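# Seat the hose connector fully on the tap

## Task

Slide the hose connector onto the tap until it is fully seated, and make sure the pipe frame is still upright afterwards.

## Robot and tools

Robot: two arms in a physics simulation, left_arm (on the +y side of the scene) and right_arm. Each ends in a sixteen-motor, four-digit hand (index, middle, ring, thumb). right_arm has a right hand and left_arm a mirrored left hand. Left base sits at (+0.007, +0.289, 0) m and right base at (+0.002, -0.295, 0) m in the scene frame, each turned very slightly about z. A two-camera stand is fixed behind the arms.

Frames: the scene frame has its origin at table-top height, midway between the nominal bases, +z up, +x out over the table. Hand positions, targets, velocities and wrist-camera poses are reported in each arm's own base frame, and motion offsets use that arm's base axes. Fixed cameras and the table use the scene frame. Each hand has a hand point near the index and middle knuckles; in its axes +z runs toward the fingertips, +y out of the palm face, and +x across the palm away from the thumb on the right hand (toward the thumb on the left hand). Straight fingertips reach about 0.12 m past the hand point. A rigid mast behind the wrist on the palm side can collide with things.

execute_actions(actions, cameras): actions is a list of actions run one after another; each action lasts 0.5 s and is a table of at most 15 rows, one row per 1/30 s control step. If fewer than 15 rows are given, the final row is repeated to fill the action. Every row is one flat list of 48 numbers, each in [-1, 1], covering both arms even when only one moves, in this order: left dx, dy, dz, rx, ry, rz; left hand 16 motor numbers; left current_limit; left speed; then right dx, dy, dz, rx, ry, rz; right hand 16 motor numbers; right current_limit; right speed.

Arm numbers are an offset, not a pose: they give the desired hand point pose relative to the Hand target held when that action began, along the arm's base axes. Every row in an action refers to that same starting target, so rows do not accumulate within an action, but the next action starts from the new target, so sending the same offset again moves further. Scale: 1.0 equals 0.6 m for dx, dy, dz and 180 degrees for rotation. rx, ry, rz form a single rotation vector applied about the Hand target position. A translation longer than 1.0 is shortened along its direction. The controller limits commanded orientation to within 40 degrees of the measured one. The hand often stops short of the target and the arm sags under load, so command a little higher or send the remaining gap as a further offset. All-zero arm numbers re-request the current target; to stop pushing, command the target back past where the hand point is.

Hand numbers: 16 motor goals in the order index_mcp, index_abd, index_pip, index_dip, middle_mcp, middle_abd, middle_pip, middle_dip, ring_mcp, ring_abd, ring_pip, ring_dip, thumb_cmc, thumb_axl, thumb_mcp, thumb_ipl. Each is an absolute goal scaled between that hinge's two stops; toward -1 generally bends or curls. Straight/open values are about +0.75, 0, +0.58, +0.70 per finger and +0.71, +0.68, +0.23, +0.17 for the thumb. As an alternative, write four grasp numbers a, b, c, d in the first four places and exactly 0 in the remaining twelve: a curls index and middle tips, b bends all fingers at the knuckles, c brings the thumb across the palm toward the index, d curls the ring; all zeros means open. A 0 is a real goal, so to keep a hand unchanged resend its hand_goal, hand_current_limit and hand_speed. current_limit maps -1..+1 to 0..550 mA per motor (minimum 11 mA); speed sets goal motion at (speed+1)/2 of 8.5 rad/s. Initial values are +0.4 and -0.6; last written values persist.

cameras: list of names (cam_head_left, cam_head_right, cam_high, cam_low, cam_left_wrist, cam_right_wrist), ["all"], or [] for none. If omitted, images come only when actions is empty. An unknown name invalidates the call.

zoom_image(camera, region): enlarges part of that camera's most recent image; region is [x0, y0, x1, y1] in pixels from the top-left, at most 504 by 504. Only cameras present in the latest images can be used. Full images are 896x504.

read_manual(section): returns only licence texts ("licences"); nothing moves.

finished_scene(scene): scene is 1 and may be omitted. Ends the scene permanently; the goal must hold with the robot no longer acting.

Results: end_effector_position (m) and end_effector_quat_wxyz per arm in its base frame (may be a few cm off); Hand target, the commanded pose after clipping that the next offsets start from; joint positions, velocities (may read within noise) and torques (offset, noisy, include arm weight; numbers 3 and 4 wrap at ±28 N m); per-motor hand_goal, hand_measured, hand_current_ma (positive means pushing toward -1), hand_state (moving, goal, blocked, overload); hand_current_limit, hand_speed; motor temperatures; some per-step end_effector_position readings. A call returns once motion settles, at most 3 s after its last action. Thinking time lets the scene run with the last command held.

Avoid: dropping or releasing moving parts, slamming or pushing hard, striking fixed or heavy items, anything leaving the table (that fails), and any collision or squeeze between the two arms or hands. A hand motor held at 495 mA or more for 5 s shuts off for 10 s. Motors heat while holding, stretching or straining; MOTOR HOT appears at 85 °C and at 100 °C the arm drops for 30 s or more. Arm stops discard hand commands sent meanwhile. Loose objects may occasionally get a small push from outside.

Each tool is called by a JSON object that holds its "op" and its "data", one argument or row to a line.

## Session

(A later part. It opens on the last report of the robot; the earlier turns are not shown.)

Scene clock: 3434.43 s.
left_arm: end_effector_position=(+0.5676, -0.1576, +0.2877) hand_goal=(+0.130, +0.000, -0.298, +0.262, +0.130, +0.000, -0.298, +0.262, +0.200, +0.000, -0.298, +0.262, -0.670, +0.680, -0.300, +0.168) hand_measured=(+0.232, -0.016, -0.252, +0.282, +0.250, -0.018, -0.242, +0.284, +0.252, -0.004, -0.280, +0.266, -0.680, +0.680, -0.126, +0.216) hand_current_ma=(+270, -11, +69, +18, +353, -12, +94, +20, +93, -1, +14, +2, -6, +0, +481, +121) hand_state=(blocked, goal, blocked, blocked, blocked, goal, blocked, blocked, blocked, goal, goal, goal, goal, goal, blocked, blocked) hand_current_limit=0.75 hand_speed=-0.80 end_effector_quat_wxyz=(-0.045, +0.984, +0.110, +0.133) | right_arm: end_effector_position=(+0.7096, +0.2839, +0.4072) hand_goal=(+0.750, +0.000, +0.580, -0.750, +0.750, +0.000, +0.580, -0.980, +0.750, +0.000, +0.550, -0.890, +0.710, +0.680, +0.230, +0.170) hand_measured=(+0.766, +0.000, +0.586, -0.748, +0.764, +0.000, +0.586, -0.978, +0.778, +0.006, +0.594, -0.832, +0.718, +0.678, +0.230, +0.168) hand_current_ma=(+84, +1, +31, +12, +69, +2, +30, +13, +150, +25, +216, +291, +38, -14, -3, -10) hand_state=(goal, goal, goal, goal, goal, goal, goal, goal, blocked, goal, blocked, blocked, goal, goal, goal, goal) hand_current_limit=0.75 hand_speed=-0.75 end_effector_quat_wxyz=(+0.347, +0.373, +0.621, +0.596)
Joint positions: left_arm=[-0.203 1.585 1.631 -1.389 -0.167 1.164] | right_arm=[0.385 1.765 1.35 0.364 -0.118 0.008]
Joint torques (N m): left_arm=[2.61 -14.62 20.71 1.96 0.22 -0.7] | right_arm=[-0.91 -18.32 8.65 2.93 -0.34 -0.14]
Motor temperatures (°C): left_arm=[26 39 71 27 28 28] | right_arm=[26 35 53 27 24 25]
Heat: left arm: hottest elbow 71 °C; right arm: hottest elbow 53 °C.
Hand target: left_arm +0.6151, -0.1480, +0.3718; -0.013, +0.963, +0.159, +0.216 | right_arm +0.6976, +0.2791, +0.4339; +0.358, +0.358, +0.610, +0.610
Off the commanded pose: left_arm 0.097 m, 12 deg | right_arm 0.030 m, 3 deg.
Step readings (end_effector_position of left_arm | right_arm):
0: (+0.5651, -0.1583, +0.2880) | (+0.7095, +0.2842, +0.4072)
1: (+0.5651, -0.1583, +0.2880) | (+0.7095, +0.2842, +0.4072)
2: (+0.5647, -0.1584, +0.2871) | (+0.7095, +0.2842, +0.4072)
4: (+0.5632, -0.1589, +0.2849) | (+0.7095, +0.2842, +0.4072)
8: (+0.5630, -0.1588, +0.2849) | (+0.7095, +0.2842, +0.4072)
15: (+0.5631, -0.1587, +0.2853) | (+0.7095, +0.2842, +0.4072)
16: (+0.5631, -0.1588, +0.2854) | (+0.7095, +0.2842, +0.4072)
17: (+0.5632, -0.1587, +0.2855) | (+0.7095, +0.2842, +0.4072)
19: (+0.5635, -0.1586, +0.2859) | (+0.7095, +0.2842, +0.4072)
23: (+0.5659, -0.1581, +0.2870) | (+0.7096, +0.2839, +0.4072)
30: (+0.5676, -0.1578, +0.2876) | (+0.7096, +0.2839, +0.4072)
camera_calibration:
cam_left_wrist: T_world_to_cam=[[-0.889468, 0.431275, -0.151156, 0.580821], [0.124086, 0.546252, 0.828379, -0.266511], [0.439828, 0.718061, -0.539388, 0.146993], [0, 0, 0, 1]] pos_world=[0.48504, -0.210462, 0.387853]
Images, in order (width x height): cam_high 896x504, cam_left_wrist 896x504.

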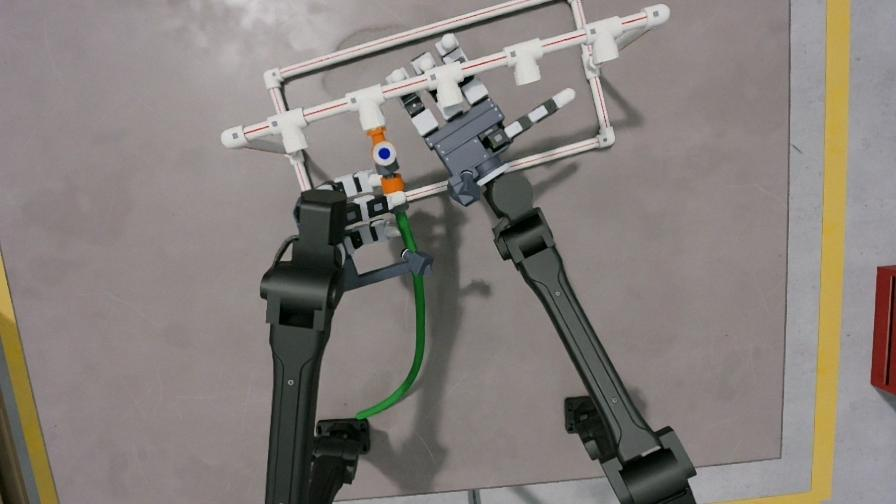

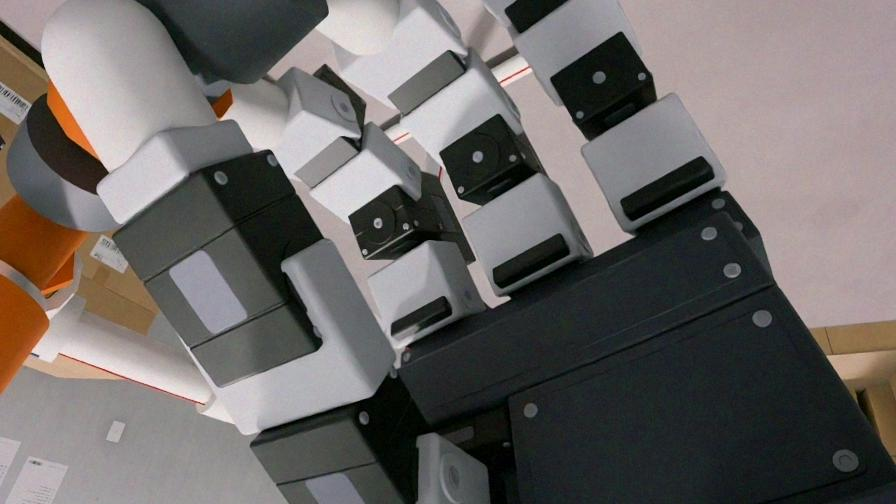

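{"op": "execute_actions", "data": {
  "actions": [
    [[0.025,0.008,0.015,0,0,0,0.13,0,-0.299,0.261,0.13,0,-0.299,0.261,0.2,0,-0.299,0.261,-0.671,0.68,-0.3,0.168,0.75,-0.8,0,0,0,0,0,0,0.75,0,0.58,-0.75,0.75,0,0.58,-0.98,0.75,0,0.55,-0.92,0.71,0.68,0.23,0.17,0.75,-0.75]]
  ],
  "cameras": ["cam_high","cam_left_wrist"]
}}

{"op": "zoom_image", "data": {
  "camera": "cam_high",
  "region": [340, 20, 540, 220]
}}

{"op": "zoom_image", "data": {
  "camera": "cam_left_wrist",
  "region": [0, 60, 200, 260]
}}

Scene clock: 3448.83 s.
left_arm: end_effector_position=(+0.5788, -0.1550, +0.2942) hand_goal=(+0.130, +0.000, -0.298, +0.262, +0.130, +0.000, -0.298, +0.262, +0.200, +0.000, -0.298, +0.262, -0.670, +0.680, -0.300, +0.168) hand_measured=(+0.230, -0.010, -0.252, +0.282, +0.250, -0.018, -0.238, +0.284, +0.242, -0.004, -0.280, +0.266, -0.732, +0.656, -0.142, +0.216) hand_current_ma=(+262, -5, +69, +18, +353, -12, +106, +21, +66, -1, +14, +2, -116, -31, +481, +121) hand_state=(blocked, goal, blocked, blocked, blocked, goal, blocked, blocked, blocked, goal, goal, goal, blocked, blocked, blocked, blocked) hand_current_limit=0.75 hand_speed=-0.80 end_effector_quat_wxyz=(-0.045, +0.986, +0.101, +0.127) | right_arm: end_effector_position=(+0.7107, +0.2810, +0.4074) hand_goal=(+0.750, +0.000, +0.580, -0.750, +0.750, +0.000, +0.580, -0.980, +0.750, +0.000, +0.550, -0.920, +0.710, +0.680, +0.230, +0.170) hand_measured=(+0.766, +0.000, +0.586, -0.748, +0.764, +0.000, +0.586, -0.978, +0.780, +0.008, +0.596, -0.834, +0.718, +0.678, +0.230, +0.168) hand_current_ma=(+84, +1, +31, +12, +69, +2, +30, +13, +158, +34, +224, +430, +38, -14, -3, -10) hand_state=(goal, goal, goal, goal, goal, goal, goal, goal, blocked, goal, blocked, blocked, goal, goal, goal, goal) hand_current_limit=0.75 hand_speed=-0.75 end_effector_quat_wxyz=(+0.349, +0.375, +0.620, +0.595)
Joint positions: left_arm=[-0.19 1.623 1.696 -1.424 -0.16 1.194] | right_arm=[0.381 1.765 1.35 0.365 -0.115 0.008]
Joint torques (N m): left_arm=[2.78 -14.62 20.97 2.17 0.23 -0.86] | right_arm=[-0.67 -18.26 8.65 2.88 -0.46 -0.14]
Motor temperatures (°C): left_arm=[26 38 78 27 28 28] | right_arm=[26 35 51 27 24 25]
Heat: left arm: hottest elbow 78 °C; right arm: hottest elbow 51 °C.
Hand target: left_arm +0.6302, -0.1432, +0.3806; -0.013, +0.963, +0.159, +0.216 | right_arm +0.6977, +0.2788, +0.4339; +0.358, +0.358, +0.610, +0.610
Off the commanded pose: left_arm 0.101 m, 13 deg | right_arm 0.030 m, 3 deg.
Step readings (end_effector_position of left_arm | right_arm):
0: (+0.5676, -0.1576, +0.2875) | (+0.7096, +0.2839, +0.4072)
1: (+0.5676, -0.1576, +0.2876) | (+0.7096, +0.2839, +0.4072)
2: (+0.5678, -0.1576, +0.2880) | (+0.7096, +0.2839, +0.4072)
4: (+0.5693, -0.1573, +0.2887) | (+0.7097, +0.2835, +0.4073)
8: (+0.5752, -0.1557, +0.2912) | (+0.7100, +0.2827, +0.4074)
15: (+0.5786, -0.1548, +0.2943) | (+0.7106, +0.2813, +0.4074)
camera_calibration:
cam_left_wrist: T_world_to_cam=[[-0.88346, 0.446931, -0.140541, 0.586448], [0.142961, 0.542836, 0.827582, -0.28585], [0.446163, 0.711043, -0.543467, 0.140137], [0, 0, 0, 1]] pos_world=[0.496445, -0.206575, 0.395144]
Images, in order (width x height): cam_high 896x504, cam_left_wrist 896x504.

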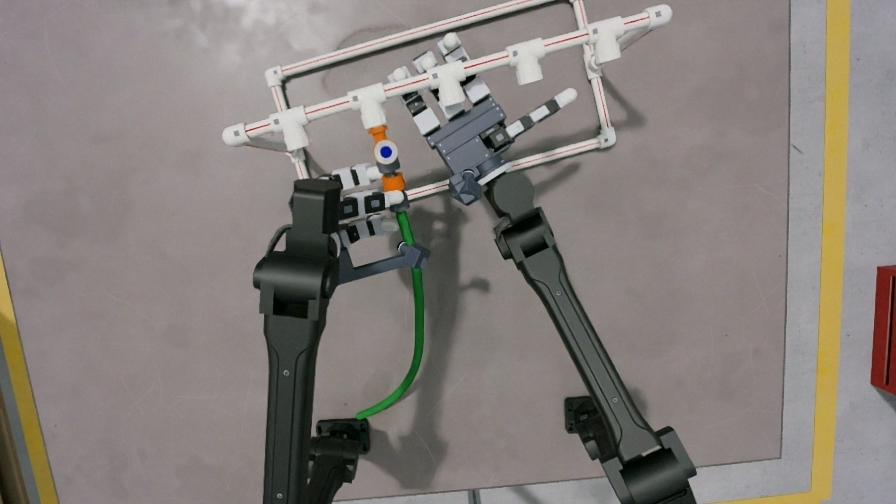

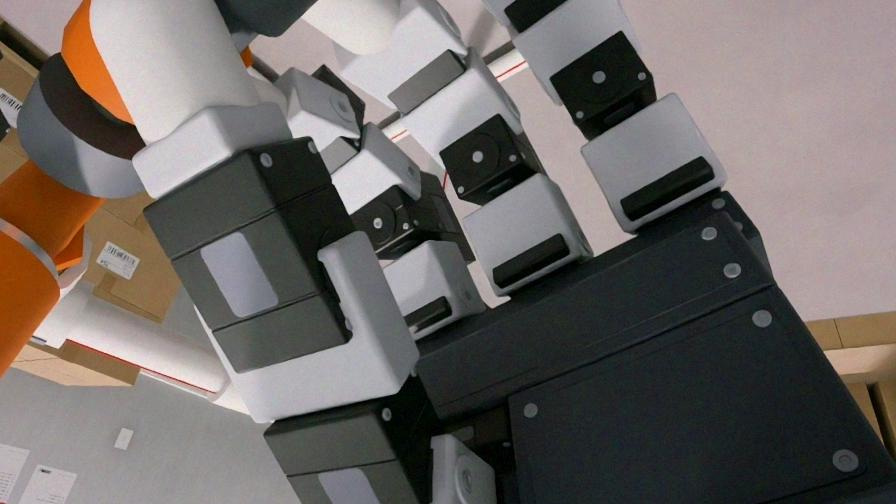

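Scaled by 2.520.

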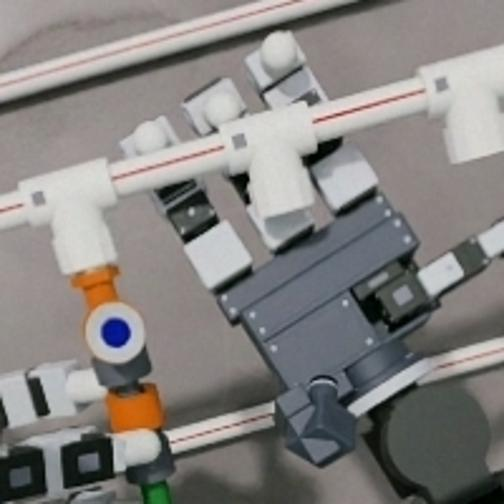

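Scaled by 2.520.

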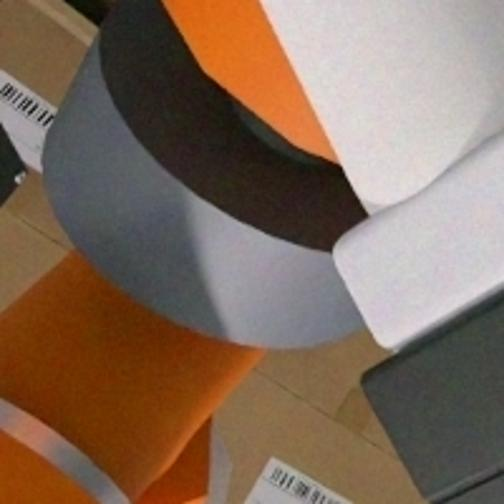

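{"op": "zoom_image", "data": {
  "camera": "cam_left_wrist",
  "region": [20, 0, 180, 140]
}}

{"op": "zoom_image", "data": {
  "camera": "cam_high",
  "region": [370, 135, 420, 225]
}}

Scaled by 3.150.

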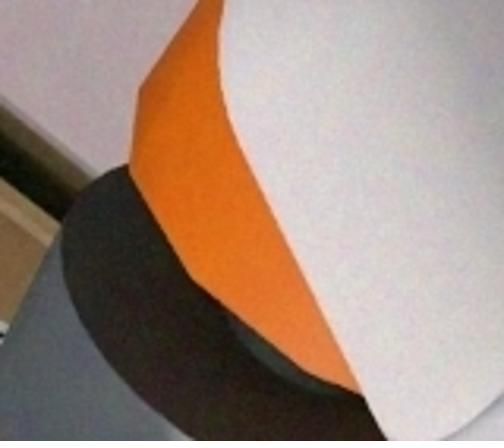

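Scaled by 5.600.

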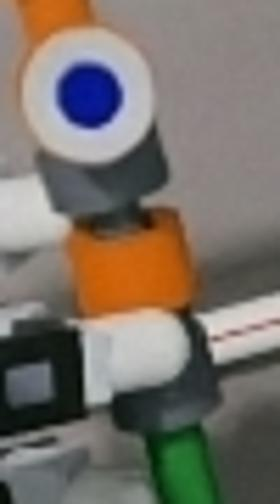

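{"op": "execute_actions", "data": {
  "actions": [
    [[-0.045,-0.012,-0.03,0,0,0,0.13,0,-0.299,0.261,0.13,0,-0.299,0.261,0.2,0,-0.299,0.261,-0.671,0.68,-0.3,0.168,0.75,-0.8,0,0,0,0,0,0,0.75,0,0.58,-0.75,0.75,0,0.58,-0.98,0.75,0,0.55,-0.85,0.71,0.68,0.23,0.17,0.75,-0.75]]
  ],
  "cameras": ["cam_high","cam_left_wrist","cam_head_left","cam_low"]
}}

{"op": "zoom_image", "data": {
  "camera": "cam_low",
  "region": [400, 150, 500, 240]
}}

{"op": "zoom_image", "data": {
  "camera": "cam_head_left",
  "region": [370, 75, 470, 175]
}}

{"op": "zoom_image", "data": {
  "camera": "cam_left_wrist",
  "region": [0, 0, 400, 240]
}}

Scene clock: 3593.40 s.
left_arm: end_effector_position=(+0.5890, -0.1494, +0.3382) hand_goal=(+0.130, +0.000, -0.298, +0.262, +0.130, +0.000, -0.298, +0.262, +0.200, +0.000, -0.298, +0.262, -0.670, +0.680, -0.300, +0.168) hand_measured=(+0.146, -0.004, -0.292, +0.266, +0.146, -0.004, -0.292, +0.264, +0.214, -0.004, -0.290, +0.266, -0.678, +0.676, -0.300, +0.170) hand_current_ma=(+13, -2, +3, +1, +13, -1, +3, +1, +10, -1, +3, +1, -4, -2, +0, +0) hand_state=(goal, goal, goal, goal, goal, goal, goal, goal, goal, goal, goal, goal, goal, goal, goal, goal) hand_current_limit=0.75 hand_speed=-0.80 end_effector_quat_wxyz=(-0.022, +0.971, +0.145, +0.187) | right_arm: end_effector_position=(+0.7132, +0.2744, +0.4072) hand_goal=(+0.750, +0.000, +0.580, -0.750, +0.750, +0.000, +0.580, -0.980, +0.750, +0.000, +0.550, -0.850, +0.710, +0.680, +0.230, +0.170) hand_measured=(+0.766, +0.000, +0.586, -0.748, +0.764, +0.000, +0.586, -0.978, +0.780, +0.012, +0.588, -0.826, +0.718, +0.678, +0.230, +0.168) hand_current_ma=(+84, +1, +31, +12, +72, +2, +30, +13, +158, +50, +184, +121, +38, -14, -3, -10) hand_state=(goal, goal, goal, goal, goal, goal, goal, goal, blocked, goal, blocked, blocked, goal, goal, goal, goal) hand_current_limit=0.75 hand_speed=-0.75 end_effector_quat_wxyz=(+0.352, +0.378, +0.618, +0.593)
Joint positions: left_arm=[-0.186 1.564 1.696 -1.359 -0.162 1.117] | right_arm=[0.372 1.765 1.35 0.365 -0.115 0.008]
Joint torques (N m): left_arm=[0.97 -14.1 12.72 1.74 0.13 -0.33] | right_arm=[-0.03 -18.26 8.69 2.89 -0.49 -0.14]
Motor temperatures (°C): left_arm=[26 37 90 27 28 30] | right_arm=[26 37 47 28 25 25]
Heat: left arm: hottest elbow 90 °C; right arm: hottest elbow 47 °C. Fold the left arm in close to its base, or ease its load, before you think long.
Hand target: left_arm +0.6032, -0.1505, +0.3626; -0.013, +0.963, +0.158, +0.216 | right_arm +0.6977, +0.2789, +0.4339; +0.358, +0.358, +0.610, +0.610
Off the commanded pose: left_arm 0.028 m, 4 deg | right_arm 0.031 m, 3 deg.
MOTOR HOT: joint 3 (elbow) of the left arm reports 90 °C; the controller stops that arm at 100 °C. To cool a motor, set the load down, stop pushing, or move to a pose that needs little force.
Step readings (end_effector_position of left_arm | right_arm):
0: (+0.5787, -0.1550, +0.2941) | (+0.7107, +0.2810, +0.4074)
1: (+0.5787, -0.1550, +0.2941) | (+0.7107, +0.2810, +0.4074)
2: (+0.5787, -0.1550, +0.2941) | (+0.7107, +0.2810, +0.4074)
4: (+0.5788, -0.1550, +0.2944) | (+0.7107, +0.2810, +0.4074)
8: (+0.5796, -0.1549, +0.2957) | (+0.7110, +0.2802, +0.4074)
15: (+0.5803, -0.1542, +0.2995) | (+0.7122, +0.2772, +0.4074)
camera_calibration:
cam_left_wrist: T_world_to_cam=[[-0.888713, 0.368204, -0.273157, 0.635423], [-0.00755237, 0.58397, 0.81174, -0.226666], [0.458402, 0.723467, -0.516201, 0.14098], [0, 0, 0, 1]] pos_world=[0.498371, -0.203594, 0.430338]
Images, in order (width x height): cam_head_left 896x504, cam_high 896x504, cam_low 896x504, cam_left_wrist 896x504.

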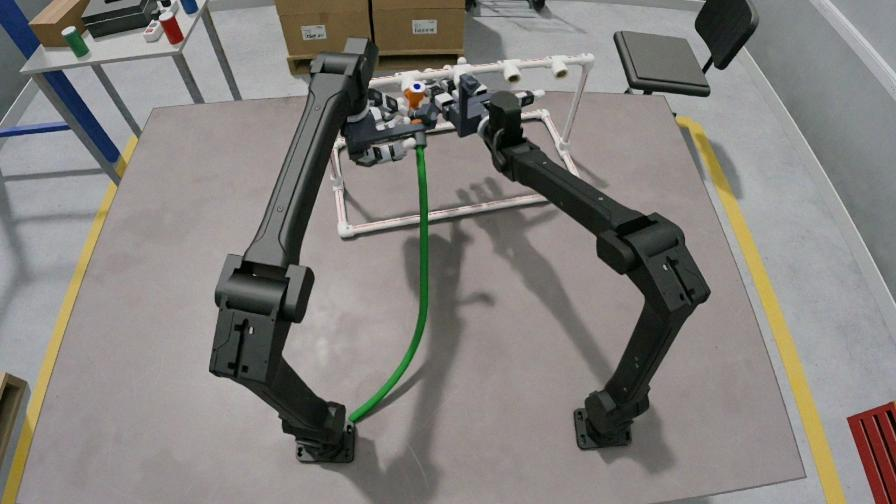

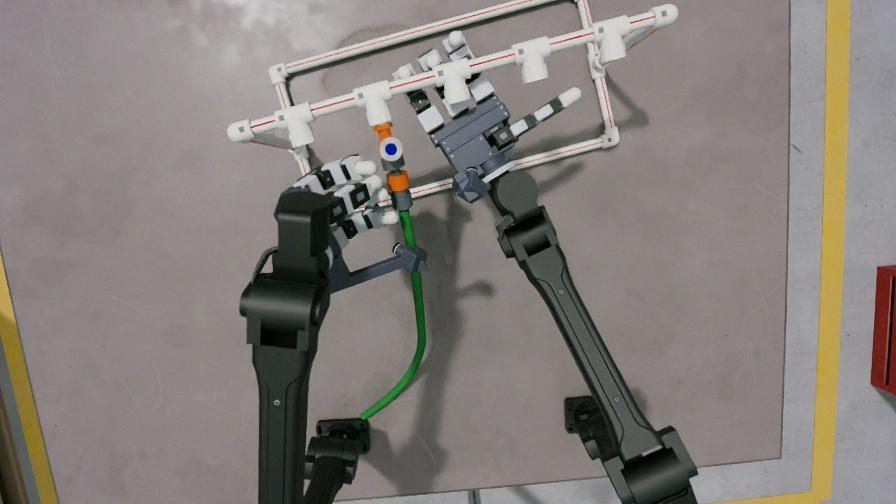

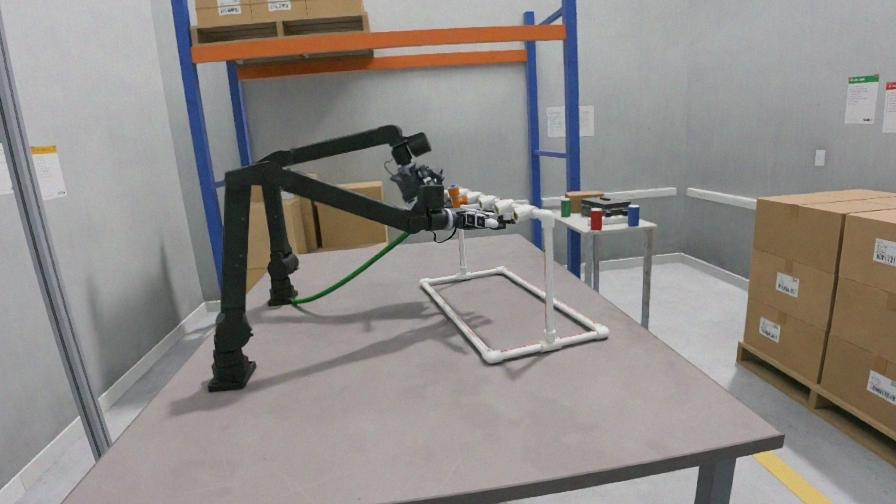

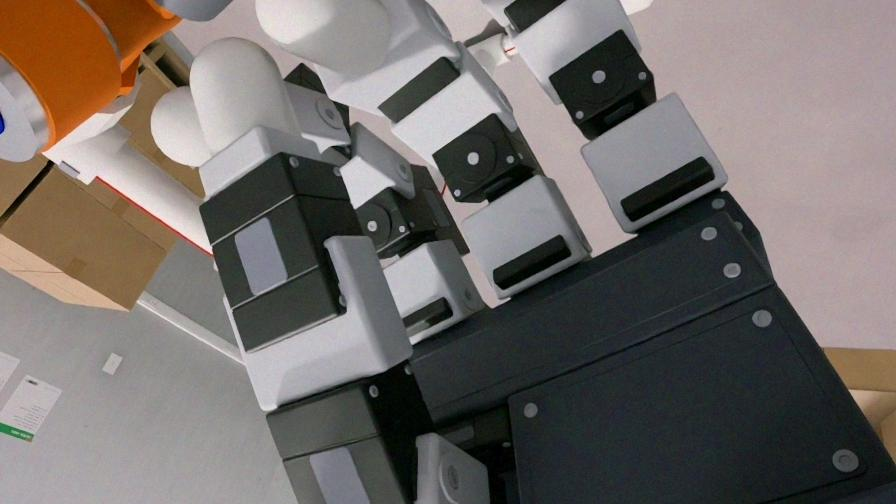

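Scaled by 5.040.

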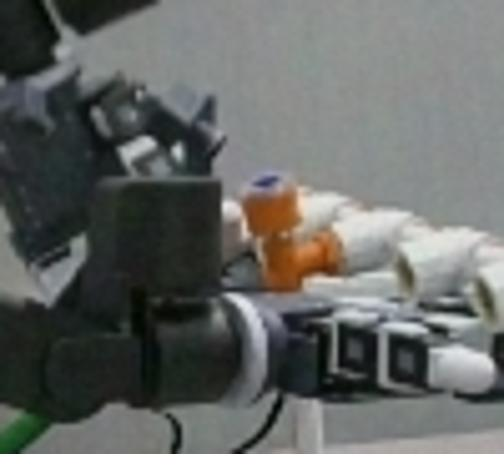

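Scaled by 5.040.

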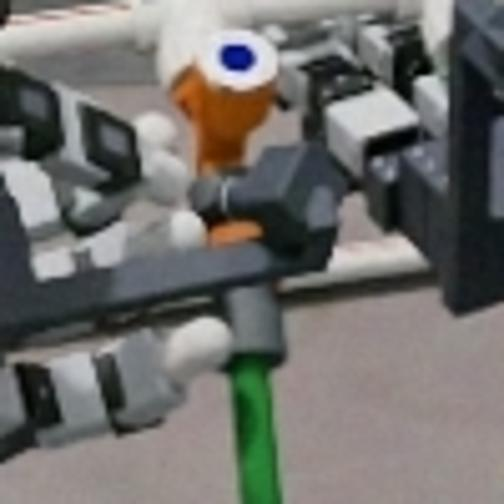

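Scaled by 1.260.

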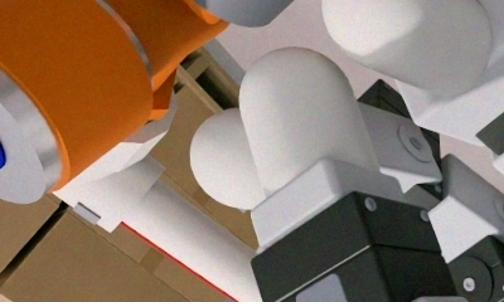

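{"op": "execute_actions", "data": {
  "actions": [
    [[0.0,0.1,0.03,0,0,0,0.13,0,-0.299,0.261,0.13,0,-0.299,0.261,0.2,0,-0.299,0.261,-0.671,0.68,-0.3,0.168,0.4,-0.8,0,0,0,0,0,0,0.75,0,0.58,-0.75,0.75,0,0.58,-0.98,0.75,0,0.55,-0.85,0.71,0.68,0.23,0.17,0.75,-0.75]],
    [[-0.17,0.07,0.0,0,0,0,0.13,0,-0.299,0.261,0.13,0,-0.299,0.261,0.2,0,-0.299,0.261,-0.671,0.68,-0.3,0.168,0.4,-0.8,0,0,0,0,0,0,0.75,0,0.58,-0.75,0.75,0,0.58,-0.98,0.75,0,0.55,-0.85,0.71,0.68,0.23,0.17,0.75,-0.75]],
    [[-0.17,0.05,0.0,0,0,0,0.13,0,-0.299,0.261,0.13,0,-0.299,0.261,0.2,0,-0.299,0.261,-0.671,0.68,-0.3,0.168,0.4,-0.8,0,0,0,0,0,0,0.75,0,0.58,-0.75,0.75,0,0.58,-0.98,0.75,0,0.55,-0.85,0.71,0.68,0.23,0.17,0.75,-0.75]]
  ],
  "cameras": ["cam_high","cam_head_left","cam_head_right"]
}}

{"op": "zoom_image", "data": {
  "camera": "cam_high",
  "region": [370, 130, 430, 240]
}}

{"op": "zoom_image", "data": {
  "camera": "cam_head_right",
  "region": [380, 75, 440, 185]
}}

{"op": "zoom_image", "data": {
  "camera": "cam_head_left",
  "region": [390, 75, 450, 185]
}}

Scene clock: 3624.50 s.
left_arm: end_effector_position=(+0.4011, -0.0212, +0.3883) hand_goal=(+0.130, +0.000, -0.298, +0.262, +0.130, +0.000, -0.298, +0.262, +0.200, +0.000, -0.298, +0.262, -0.670, +0.680, -0.300, +0.168) hand_measured=(+0.142, -0.004, -0.292, +0.266, +0.142, -0.002, -0.292, +0.264, +0.210, -0.004, -0.292, +0.266, -0.672, +0.678, -0.302, +0.170) hand_current_ma=(+8, -1, +2, +1, +8, -1, +3, +1, +6, -1, +3, +1, -1, -1, +0, +0) hand_state=(goal, goal, goal, goal, goal, goal, goal, goal, goal, goal, goal, goal, goal, goal, goal, goal) hand_current_limit=0.40 hand_speed=-0.80 end_effector_quat_wxyz=(-0.011, +0.961, +0.162, +0.226) | right_arm: end_effector_position=(+0.7132, +0.2744, +0.4072) hand_goal=(+0.750, +0.000, +0.580, -0.750, +0.750, +0.000, +0.580, -0.980, +0.750, +0.000, +0.550, -0.850, +0.710, +0.680, +0.230, +0.170) hand_measured=(+0.766, +0.000, +0.586, -0.748, +0.764, +0.000, +0.586, -0.978, +0.780, +0.012, +0.588, -0.826, +0.718, +0.678, +0.230, +0.168) hand_current_ma=(+84, +1, +31, +12, +72, +2, +30, +13, +158, +50, +184, +121, +38, -14, -3, -10) hand_state=(goal, goal, goal, goal, goal, goal, goal, goal, blocked, goal, blocked, blocked, goal, goal, goal, goal) hand_current_limit=0.75 hand_speed=-0.75 end_effector_quat_wxyz=(+0.352, +0.378, +0.618, +0.593)
Joint positions: left_arm=[0.129 1.025 1.309 -1.4 -0.038 1.374] | right_arm=[0.372 1.765 1.35 0.365 -0.115 0.008]
Joint torques (N m): left_arm=[1.44 -5.54 9.2 1.01 0.29 0.01] | right_arm=[-0.03 -18.26 8.68 2.89 -0.49 -0.13]
Motor temperatures (°C): left_arm=[26 37 80 27 28 29] | right_arm=[26 37 47 28 25 25]
Heat: left arm: hottest elbow 80 °C; right arm: hottest elbow 47 °C.
Hand target: left_arm +0.3991, -0.0184, +0.3807; -0.013, +0.963, +0.159, +0.216 | right_arm +0.6977, +0.2789, +0.4339; +0.358, +0.358, +0.610, +0.610
Off the commanded pose: left_arm 0.008 m, 1 deg | right_arm 0.031 m, 3 deg.
MOTOR HOT: cleared for the motors of the left arm.
Step readings (end_effector_position of left_arm | right_arm):
0: (+0.5891, -0.1494, +0.3382) | (+0.7132, +0.2744, +0.4072)
1: (+0.5891, -0.1494, +0.3383) | (+0.7132, +0.2744, +0.4072)
2: (+0.5892, -0.1488, +0.3384) | (+0.7132, +0.2744, +0.4072)
4: (+0.5900, -0.1428, +0.3387) | (+0.7132, +0.2744, +0.4072)
8: (+0.5958, -0.1080, +0.3382) | (+0.7132, +0.2744, +0.4072)
15: (+0.5986, -0.0821, +0.3377) | (+0.7132, +0.2744, +0.4072)
16: (+0.5982, -0.0826, +0.3382) | (+0.7132, +0.2744, +0.4072)
17: (+0.5959, -0.0832, +0.3390) | (+0.7132, +0.2744, +0.4072)
19: (+0.5806, -0.0826, +0.3385) | (+0.7132, +0.2744, +0.4072)
23: (+0.5330, -0.0670, +0.3519) | (+0.7132, +0.2744, +0.4072)
30: (+0.5008, -0.0499, +0.4013) | (+0.7132, +0.2744, +0.4072)
31: (+0.4996, -0.0500, +0.4019) | (+0.7132, +0.2744, +0.4072)
32: (+0.4959, -0.0493, +0.3990) | (+0.7132, +0.2744, +0.4072)
34: (+0.4785, -0.0469, +0.3835) | (+0.7132, +0.2744, +0.4072)
38: (+0.4318, -0.0310, +0.3626) | (+0.7132, +0.2744, +0.4072)
45: (+0.4030, -0.0212, +0.3905) | (+0.7132, +0.2744, +0.4072)
Images, in order (width x height): cam_head_left 896x504, cam_head_right 896x504, cam_high 896x504.

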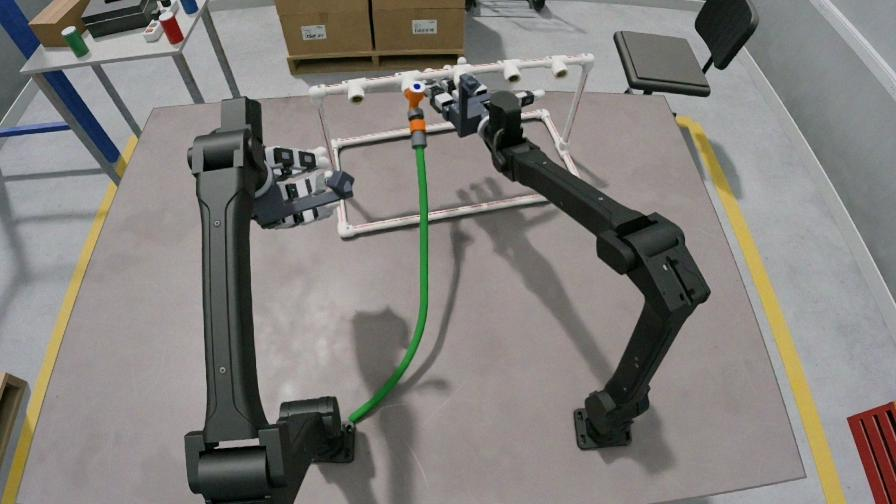

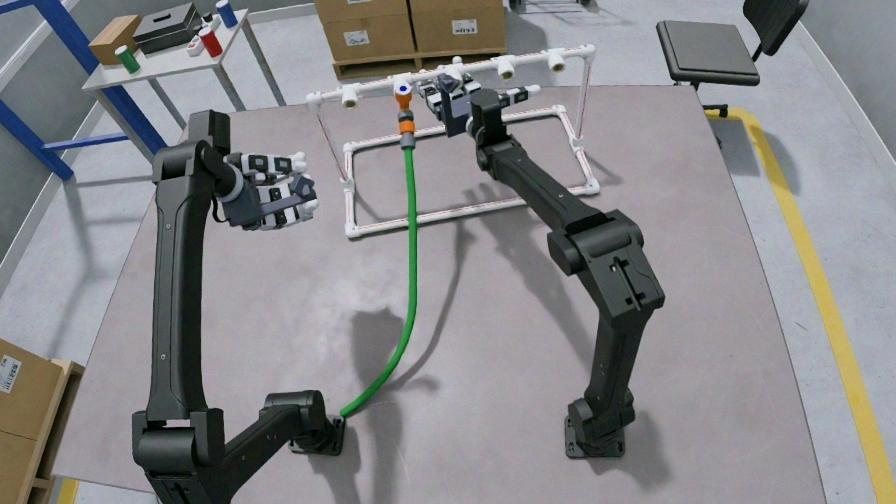

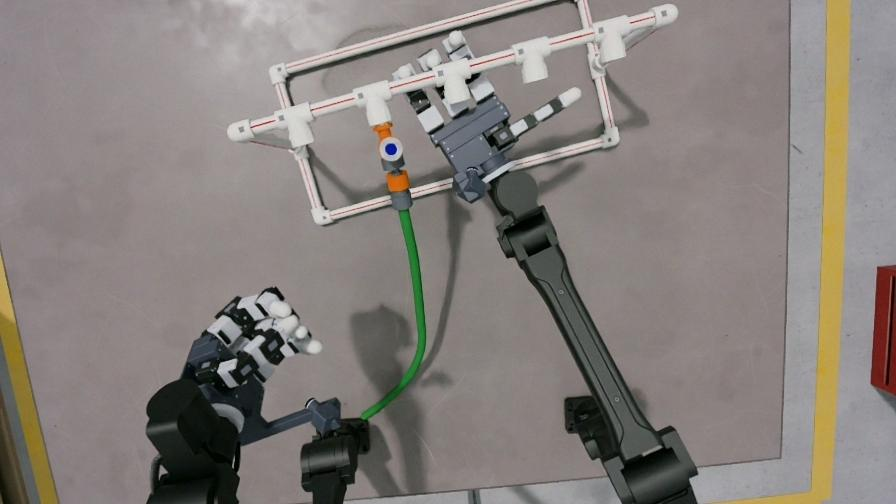

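Scaled by 4.582.

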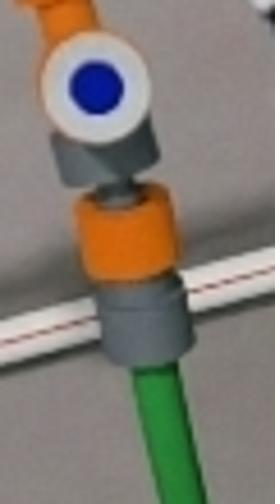

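Scaled by 4.582.

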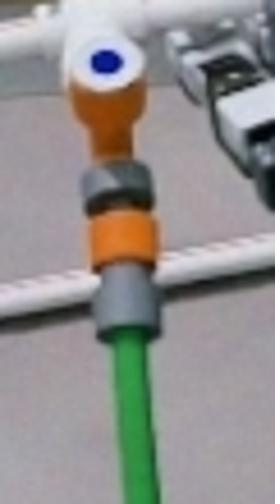

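Scaled by 4.582.

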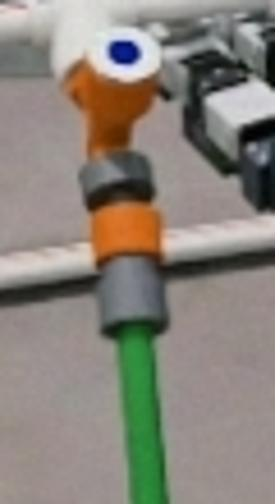

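{"op": "zoom_image", "data": {
  "camera": "cam_high",
  "region": [382, 155, 412, 200]
}}

{"op": "zoom_image", "data": {
  "camera": "cam_head_right",
  "region": [388, 100, 423, 155]
}}

{"op": "zoom_image", "data": {
  "camera": "cam_head_left",
  "region": [400, 100, 435, 155]
}}

Scaled by 11.200.

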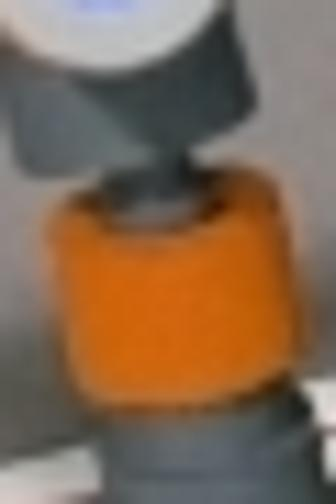

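Scaled by 9.164.

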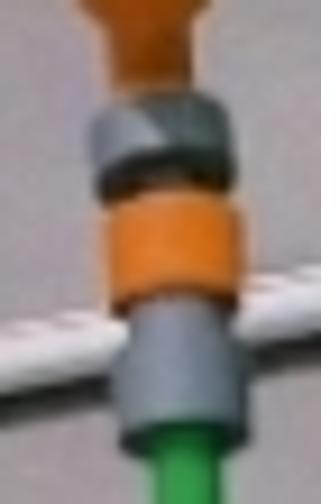

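Scaled by 9.164.

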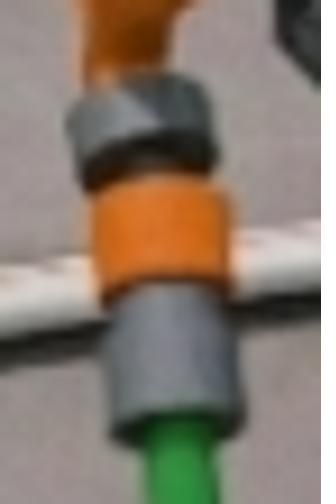

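{"op": "execute_actions", "data": {
  "actions": [
    [[0.04,-0.02,0.03,-0.1072,0.0036,0.085,1.0,0.17,0.58,0.7,1.0,-0.17,0.58,0.7,1.0,-0.2,-0.5,-0.4,0.71,0.68,0.23,0.17,0.4,-0.6,0,0,0,0,0,0,0.75,0,0.58,-0.75,0.75,0,0.58,-0.98,0.75,0,0.55,-0.85,0.71,0.68,0.23,0.17,0.75,-0.75]],
    [[0.04,-0.025,0.02,-0.1072,0.0036,0.085,1.0,0.17,0.58,0.7,1.0,-0.17,0.58,0.7,1.0,-0.2,-0.5,-0.4,0.71,0.68,0.23,0.17,0.4,-0.6,0,0,0,0,0,0,0.75,0,0.58,-0.75,0.75,0,0.58,-0.98,0.75,0,0.55,-0.85,0.71,0.68,0.23,0.17,0.75,-0.75]]
  ],
  "cameras": ["cam_high","cam_head_left"]
}}

Scene clock: 3945.53 s.
left_arm: end_effector_position=(+0.4477, -0.0424, +0.4086) hand_goal=(+1.000, +0.170, +0.580, +0.700, +1.000, -0.170, +0.580, +0.700, +1.000, -0.200, -0.500, -0.400, +0.710, +0.680, +0.230, +0.170) hand_measured=(+0.998, +0.166, +0.578, +0.698, +0.998, -0.168, +0.578, +0.698, +1.000, -0.198, -0.494, -0.396, +0.712, +0.678, +0.222, +0.170) hand_current_ma=(+0, -1, -1, -1, +0, +0, -1, +0, +0, +1, +3, +1, +1, -1, -6, +0) hand_state=(goal, goal, goal, goal, goal, goal, goal, goal, goal, goal, goal, goal, goal, goal, goal, goal) hand_current_limit=0.40 hand_speed=-0.60 end_effector_quat_wxyz=(+0.242, +0.845, +0.461, +0.123) | right_arm: end_effector_position=(+0.7132, +0.2744, +0.4072) hand_goal=(+0.750, +0.000, +0.580, -0.750, +0.750, +0.000, +0.580, -0.980, +0.750, +0.000, +0.550, -0.850, +0.710, +0.680, +0.230, +0.170) hand_measured=(+0.766, +0.000, +0.586, -0.748, +0.764, +0.000, +0.586, -0.978, +0.780, +0.012, +0.588, -0.826, +0.718, +0.678, +0.230, +0.168) hand_current_ma=(+84, +1, +31, +12, +72, +2, +30, +13, +158, +50, +184, +121, +38, -14, -3, -10) hand_state=(goal, goal, goal, goal, goal, goal, goal, goal, blocked, goal, blocked, blocked, goal, goal, goal, goal) hand_current_limit=0.75 hand_speed=-0.75 end_effector_quat_wxyz=(+0.352, +0.378, +0.618, +0.593)
Joint positions: left_arm=[0.097 1.063 1.288 -1.356 0.342 0.593] | right_arm=[0.372 1.765 1.35 0.365 -0.115 0.008]
Joint torques (N m): left_arm=[-0.03 -7 9.16 1.96 0.16 -0.12] | right_arm=[-0.03 -18.32 8.68 2.91 -0.49 -0.13]
Motor temperatures (°C): left_arm=[26 31 57 26 28 27] | right_arm=[26 39 45 28 25 25]
Heat: left arm: hottest elbow 57 °C; right arm: hottest elbow 45 °C.
Hand target: left_arm +0.4472, -0.0455, +0.4106; +0.245, +0.841, +0.464, +0.130 | right_arm +0.6977, +0.2789, +0.4339; +0.358, +0.358, +0.610, +0.610
Off the commanded pose: left_arm 0.004 m, 1 deg | right_arm 0.031 m, 3 deg.
Step readings (end_effector_position of left_arm | right_arm):
0: (+0.4011, -0.0212, +0.3883) | (+0.7132, +0.2744, +0.4072)
1: (+0.4010, -0.0221, +0.3886) | (+0.7132, +0.2744, +0.4072)
2: (+0.4012, -0.0259, +0.3902) | (+0.7132, +0.2744, +0.4072)
4: (+0.4027, -0.0343, +0.3940) | (+0.7132, +0.2744, +0.4072)
8: (+0.4114, -0.0388, +0.3945) | (+0.7132, +0.2744, +0.4072)
15: (+0.4201, -0.0341, +0.3943) | (+0.7132, +0.2744, +0.4072)
16: (+0.4207, -0.0341, +0.3949) | (+0.7132, +0.2744, +0.4072)
17: (+0.4217, -0.0372, +0.3978) | (+0.7132, +0.2744, +0.4072)
19: (+0.4248, -0.0438, +0.4051) | (+0.7132, +0.2744, +0.4072)
23: (+0.4328, -0.0476, +0.4119) | (+0.7132, +0.2744, +0.4072)
30: (+0.4436, -0.0460, +0.4097) | (+0.7132, +0.2744, +0.4072)
Images, in order (width x height): cam_head_left 896x504, cam_high 896x504.

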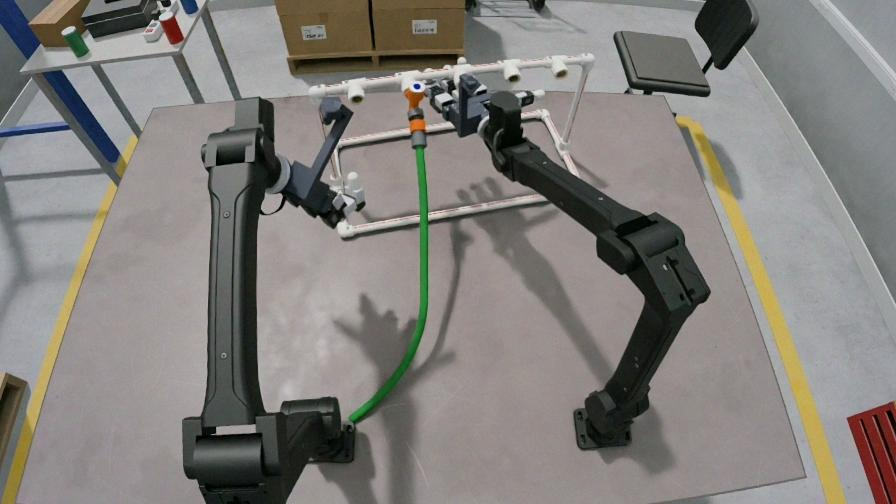

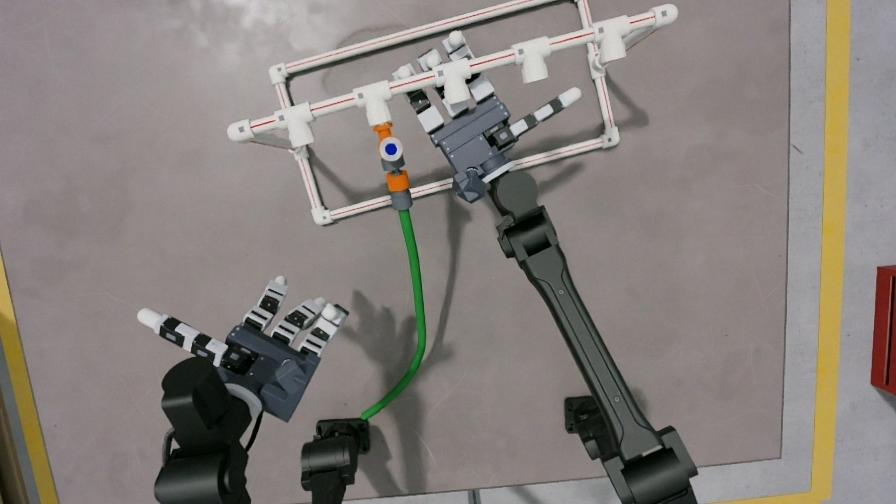

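{"op": "execute_actions", "data": {
  "actions": [
    [[0.035,-0.025,0.02,-0.1072,0.0036,0.085,1.0,0.17,0.58,0.7,1.0,-0.17,0.58,0.7,1.0,-0.2,-0.5,-0.4,0.71,0.68,0.23,0.17,0.4,-0.6,0,0,0,0,0,0,0.75,0,0.58,-0.75,0.75,0,0.58,-0.98,0.75,0,0.55,-0.85,0.71,0.68,0.23,0.17,0.75,-0.75]],
    [[0.045,-0.03,0.01,-0.1072,0.0036,0.085,1.0,0.17,0.58,0.7,1.0,-0.17,0.58,0.7,1.0,-0.2,-0.5,-0.4,0.71,0.68,0.23,0.17,0.4,-0.6,0,0,0,0,0,0,0.75,0,0.58,-0.75,0.75,0,0.58,-0.98,0.75,0,0.55,-0.85,0.71,0.68,0.23,0.17,0.75,-0.75]]
  ],
  "cameras": ["cam_high","cam_head_left","cam_head_right","cam_low"]
}}

{"op": "zoom_image", "data": {
  "camera": "cam_high",
  "region": [240, 120, 460, 340]
}}

{"op": "zoom_image", "data": {
  "camera": "cam_head_right",
  "region": [280, 60, 480, 260]
}}

Scene clock: 3956.97 s.
left_arm: end_effector_position=(+0.4974, -0.0752, +0.4244) hand_goal=(+1.000, +0.170, +0.580, +0.700, +1.000, -0.170, +0.580, +0.700, +1.000, -0.200, -0.500, -0.400, +0.710, +0.680, +0.230, +0.170) hand_measured=(+1.000, +0.168, +0.578, +0.698, +1.000, -0.168, +0.578, +0.698, +1.000, -0.198, -0.494, -0.398, +0.714, +0.678, +0.224, +0.170) hand_current_ma=(+0, +0, +0, -1, +0, +0, +0, +0, +0, +1, +2, +1, +1, -1, -4, +0) hand_state=(goal, goal, goal, goal, goal, goal, goal, goal, goal, goal, goal, goal, goal, goal, goal, goal) hand_current_limit=0.40 hand_speed=-0.60 end_effector_quat_wxyz=(+0.449, +0.574, +0.684, +0.016) | right_arm: end_effector_position=(+0.7132, +0.2744, +0.4072) hand_goal=(+0.750, +0.000, +0.580, -0.750, +0.750, +0.000, +0.580, -0.980, +0.750, +0.000, +0.550, -0.850, +0.710, +0.680, +0.230, +0.170) hand_measured=(+0.766, +0.000, +0.586, -0.748, +0.764, +0.000, +0.586, -0.978, +0.780, +0.012, +0.588, -0.826, +0.718, +0.678, +0.230, +0.168) hand_current_ma=(+84, +1, +31, +12, +72, +2, +30, +13, +158, +50, +184, +121, +38, -14, -3, -10) hand_state=(goal, goal, goal, goal, goal, goal, goal, goal, blocked, goal, blocked, blocked, goal, goal, goal, goal) hand_current_limit=0.75 hand_speed=-0.75 end_effector_quat_wxyz=(+0.352, +0.378, +0.618, +0.593)
Joint positions: left_arm=[-0.113 1.039 1.178 -0.856 0.432 -0.487] | right_arm=[0.372 1.765 1.35 0.365 -0.115 0.008]
Joint torques (N m): left_arm=[0.09 -7.65 9.91 2.63 0.15 -0.14] | right_arm=[-0.03 -18.26 8.68 2.89 -0.49 -0.14]
Motor temperatures (°C): left_arm=[26 31 57 26 28 27] | right_arm=[26 39 45 28 25 25]
Heat: left arm: hottest elbow 57 °C; right arm: hottest elbow 45 °C.
Hand target: left_arm +0.4952, -0.0784, +0.4287; +0.459, +0.566, +0.685, +0.021 | right_arm +0.6977, +0.2789, +0.4339; +0.358, +0.358, +0.610, +0.610
Off the commanded pose: left_arm 0.006 m, 2 deg | right_arm 0.031 m, 3 deg.
Step readings (end_effector_position of left_arm | right_arm):
0: (+0.4477, -0.0424, +0.4086) | (+0.7132, +0.2744, +0.4072)
1: (+0.4479, -0.0424, +0.4088) | (+0.7132, +0.2744, +0.4072)
2: (+0.4489, -0.0454, +0.4110) | (+0.7132, +0.2744, +0.4072)
4: (+0.4525, -0.0524, +0.4169) | (+0.7132, +0.2744, +0.4072)
8: (+0.4612, -0.0645, +0.4217) | (+0.7132, +0.2744, +0.4072)
15: (+0.4689, -0.0614, +0.4172) | (+0.7132, +0.2744, +0.4072)
16: (+0.4694, -0.0611, +0.4174) | (+0.7132, +0.2744, +0.4072)
17: (+0.4707, -0.0627, +0.4193) | (+0.7132, +0.2744, +0.4072)
19: (+0.4756, -0.0685, +0.4257) | (+0.7132, +0.2744, +0.4072)
23: (+0.4857, -0.0824, +0.4366) | (+0.7132, +0.2744, +0.4072)
30: (+0.4970, -0.0797, +0.4252) | (+0.7132, +0.2744, +0.4072)
Images, in order (width x height): cam_head_left 896x504, cam_head_right 896x504, cam_high 896x504, cam_low 896x504.

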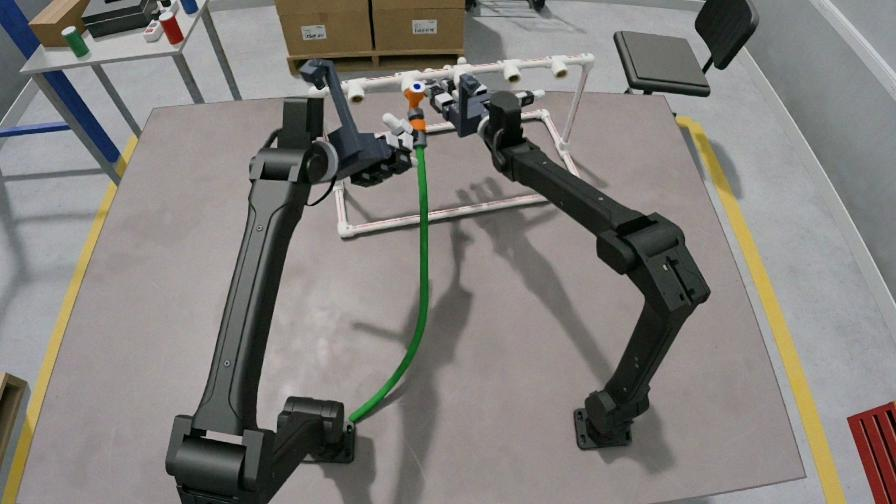

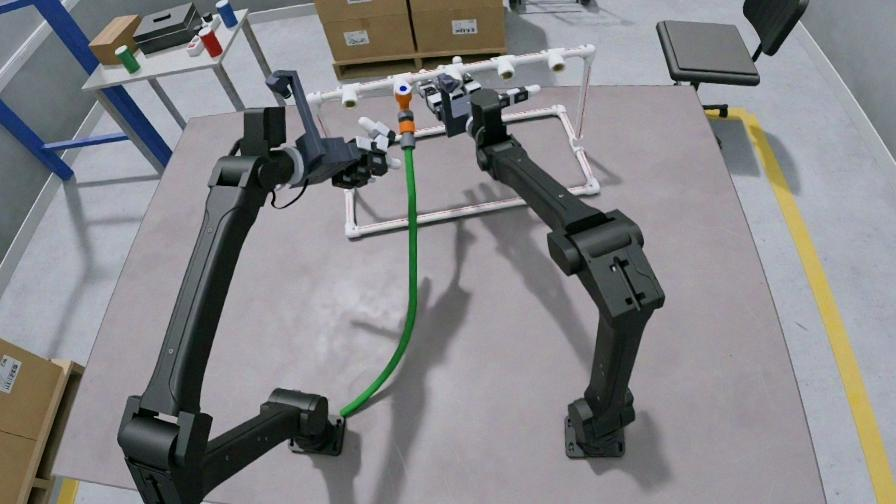

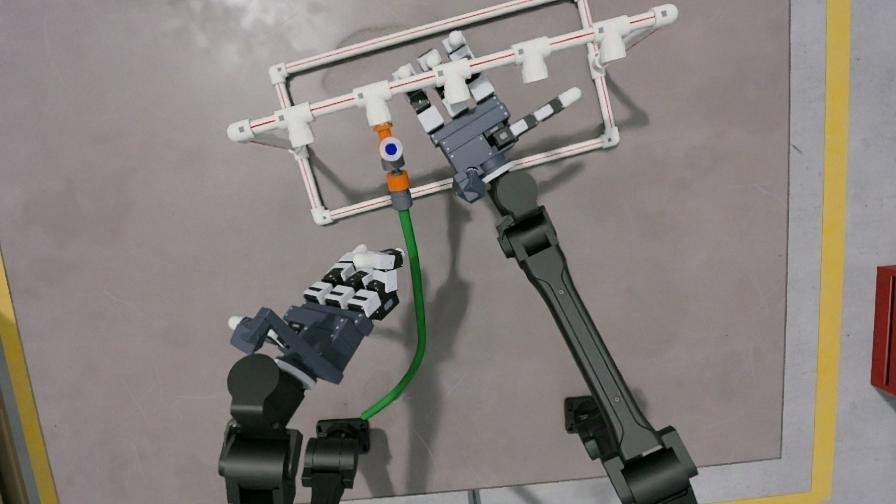

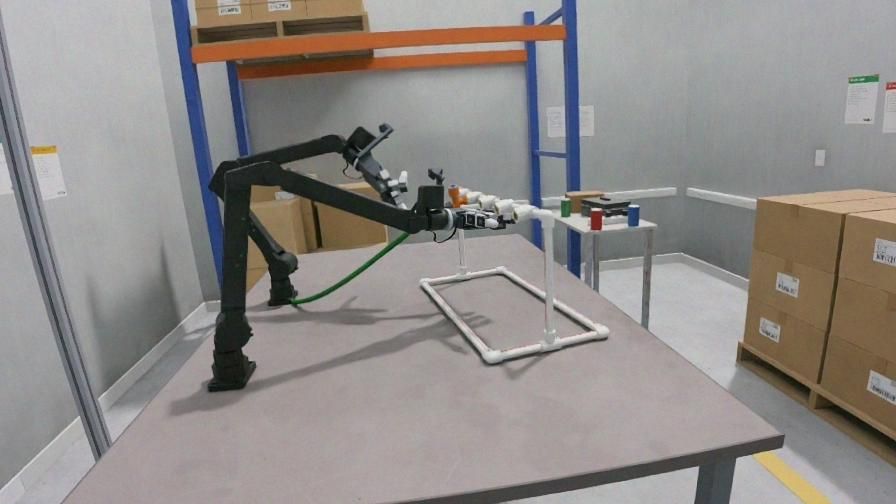

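Scaled by 2.291.

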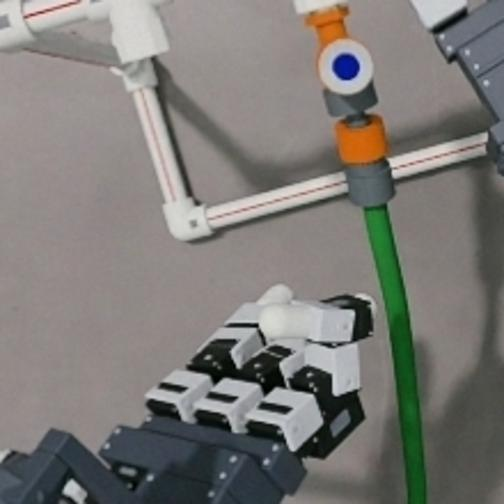

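Scaled by 2.520.

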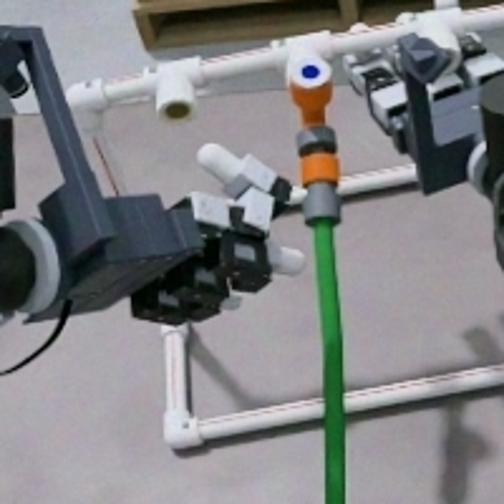

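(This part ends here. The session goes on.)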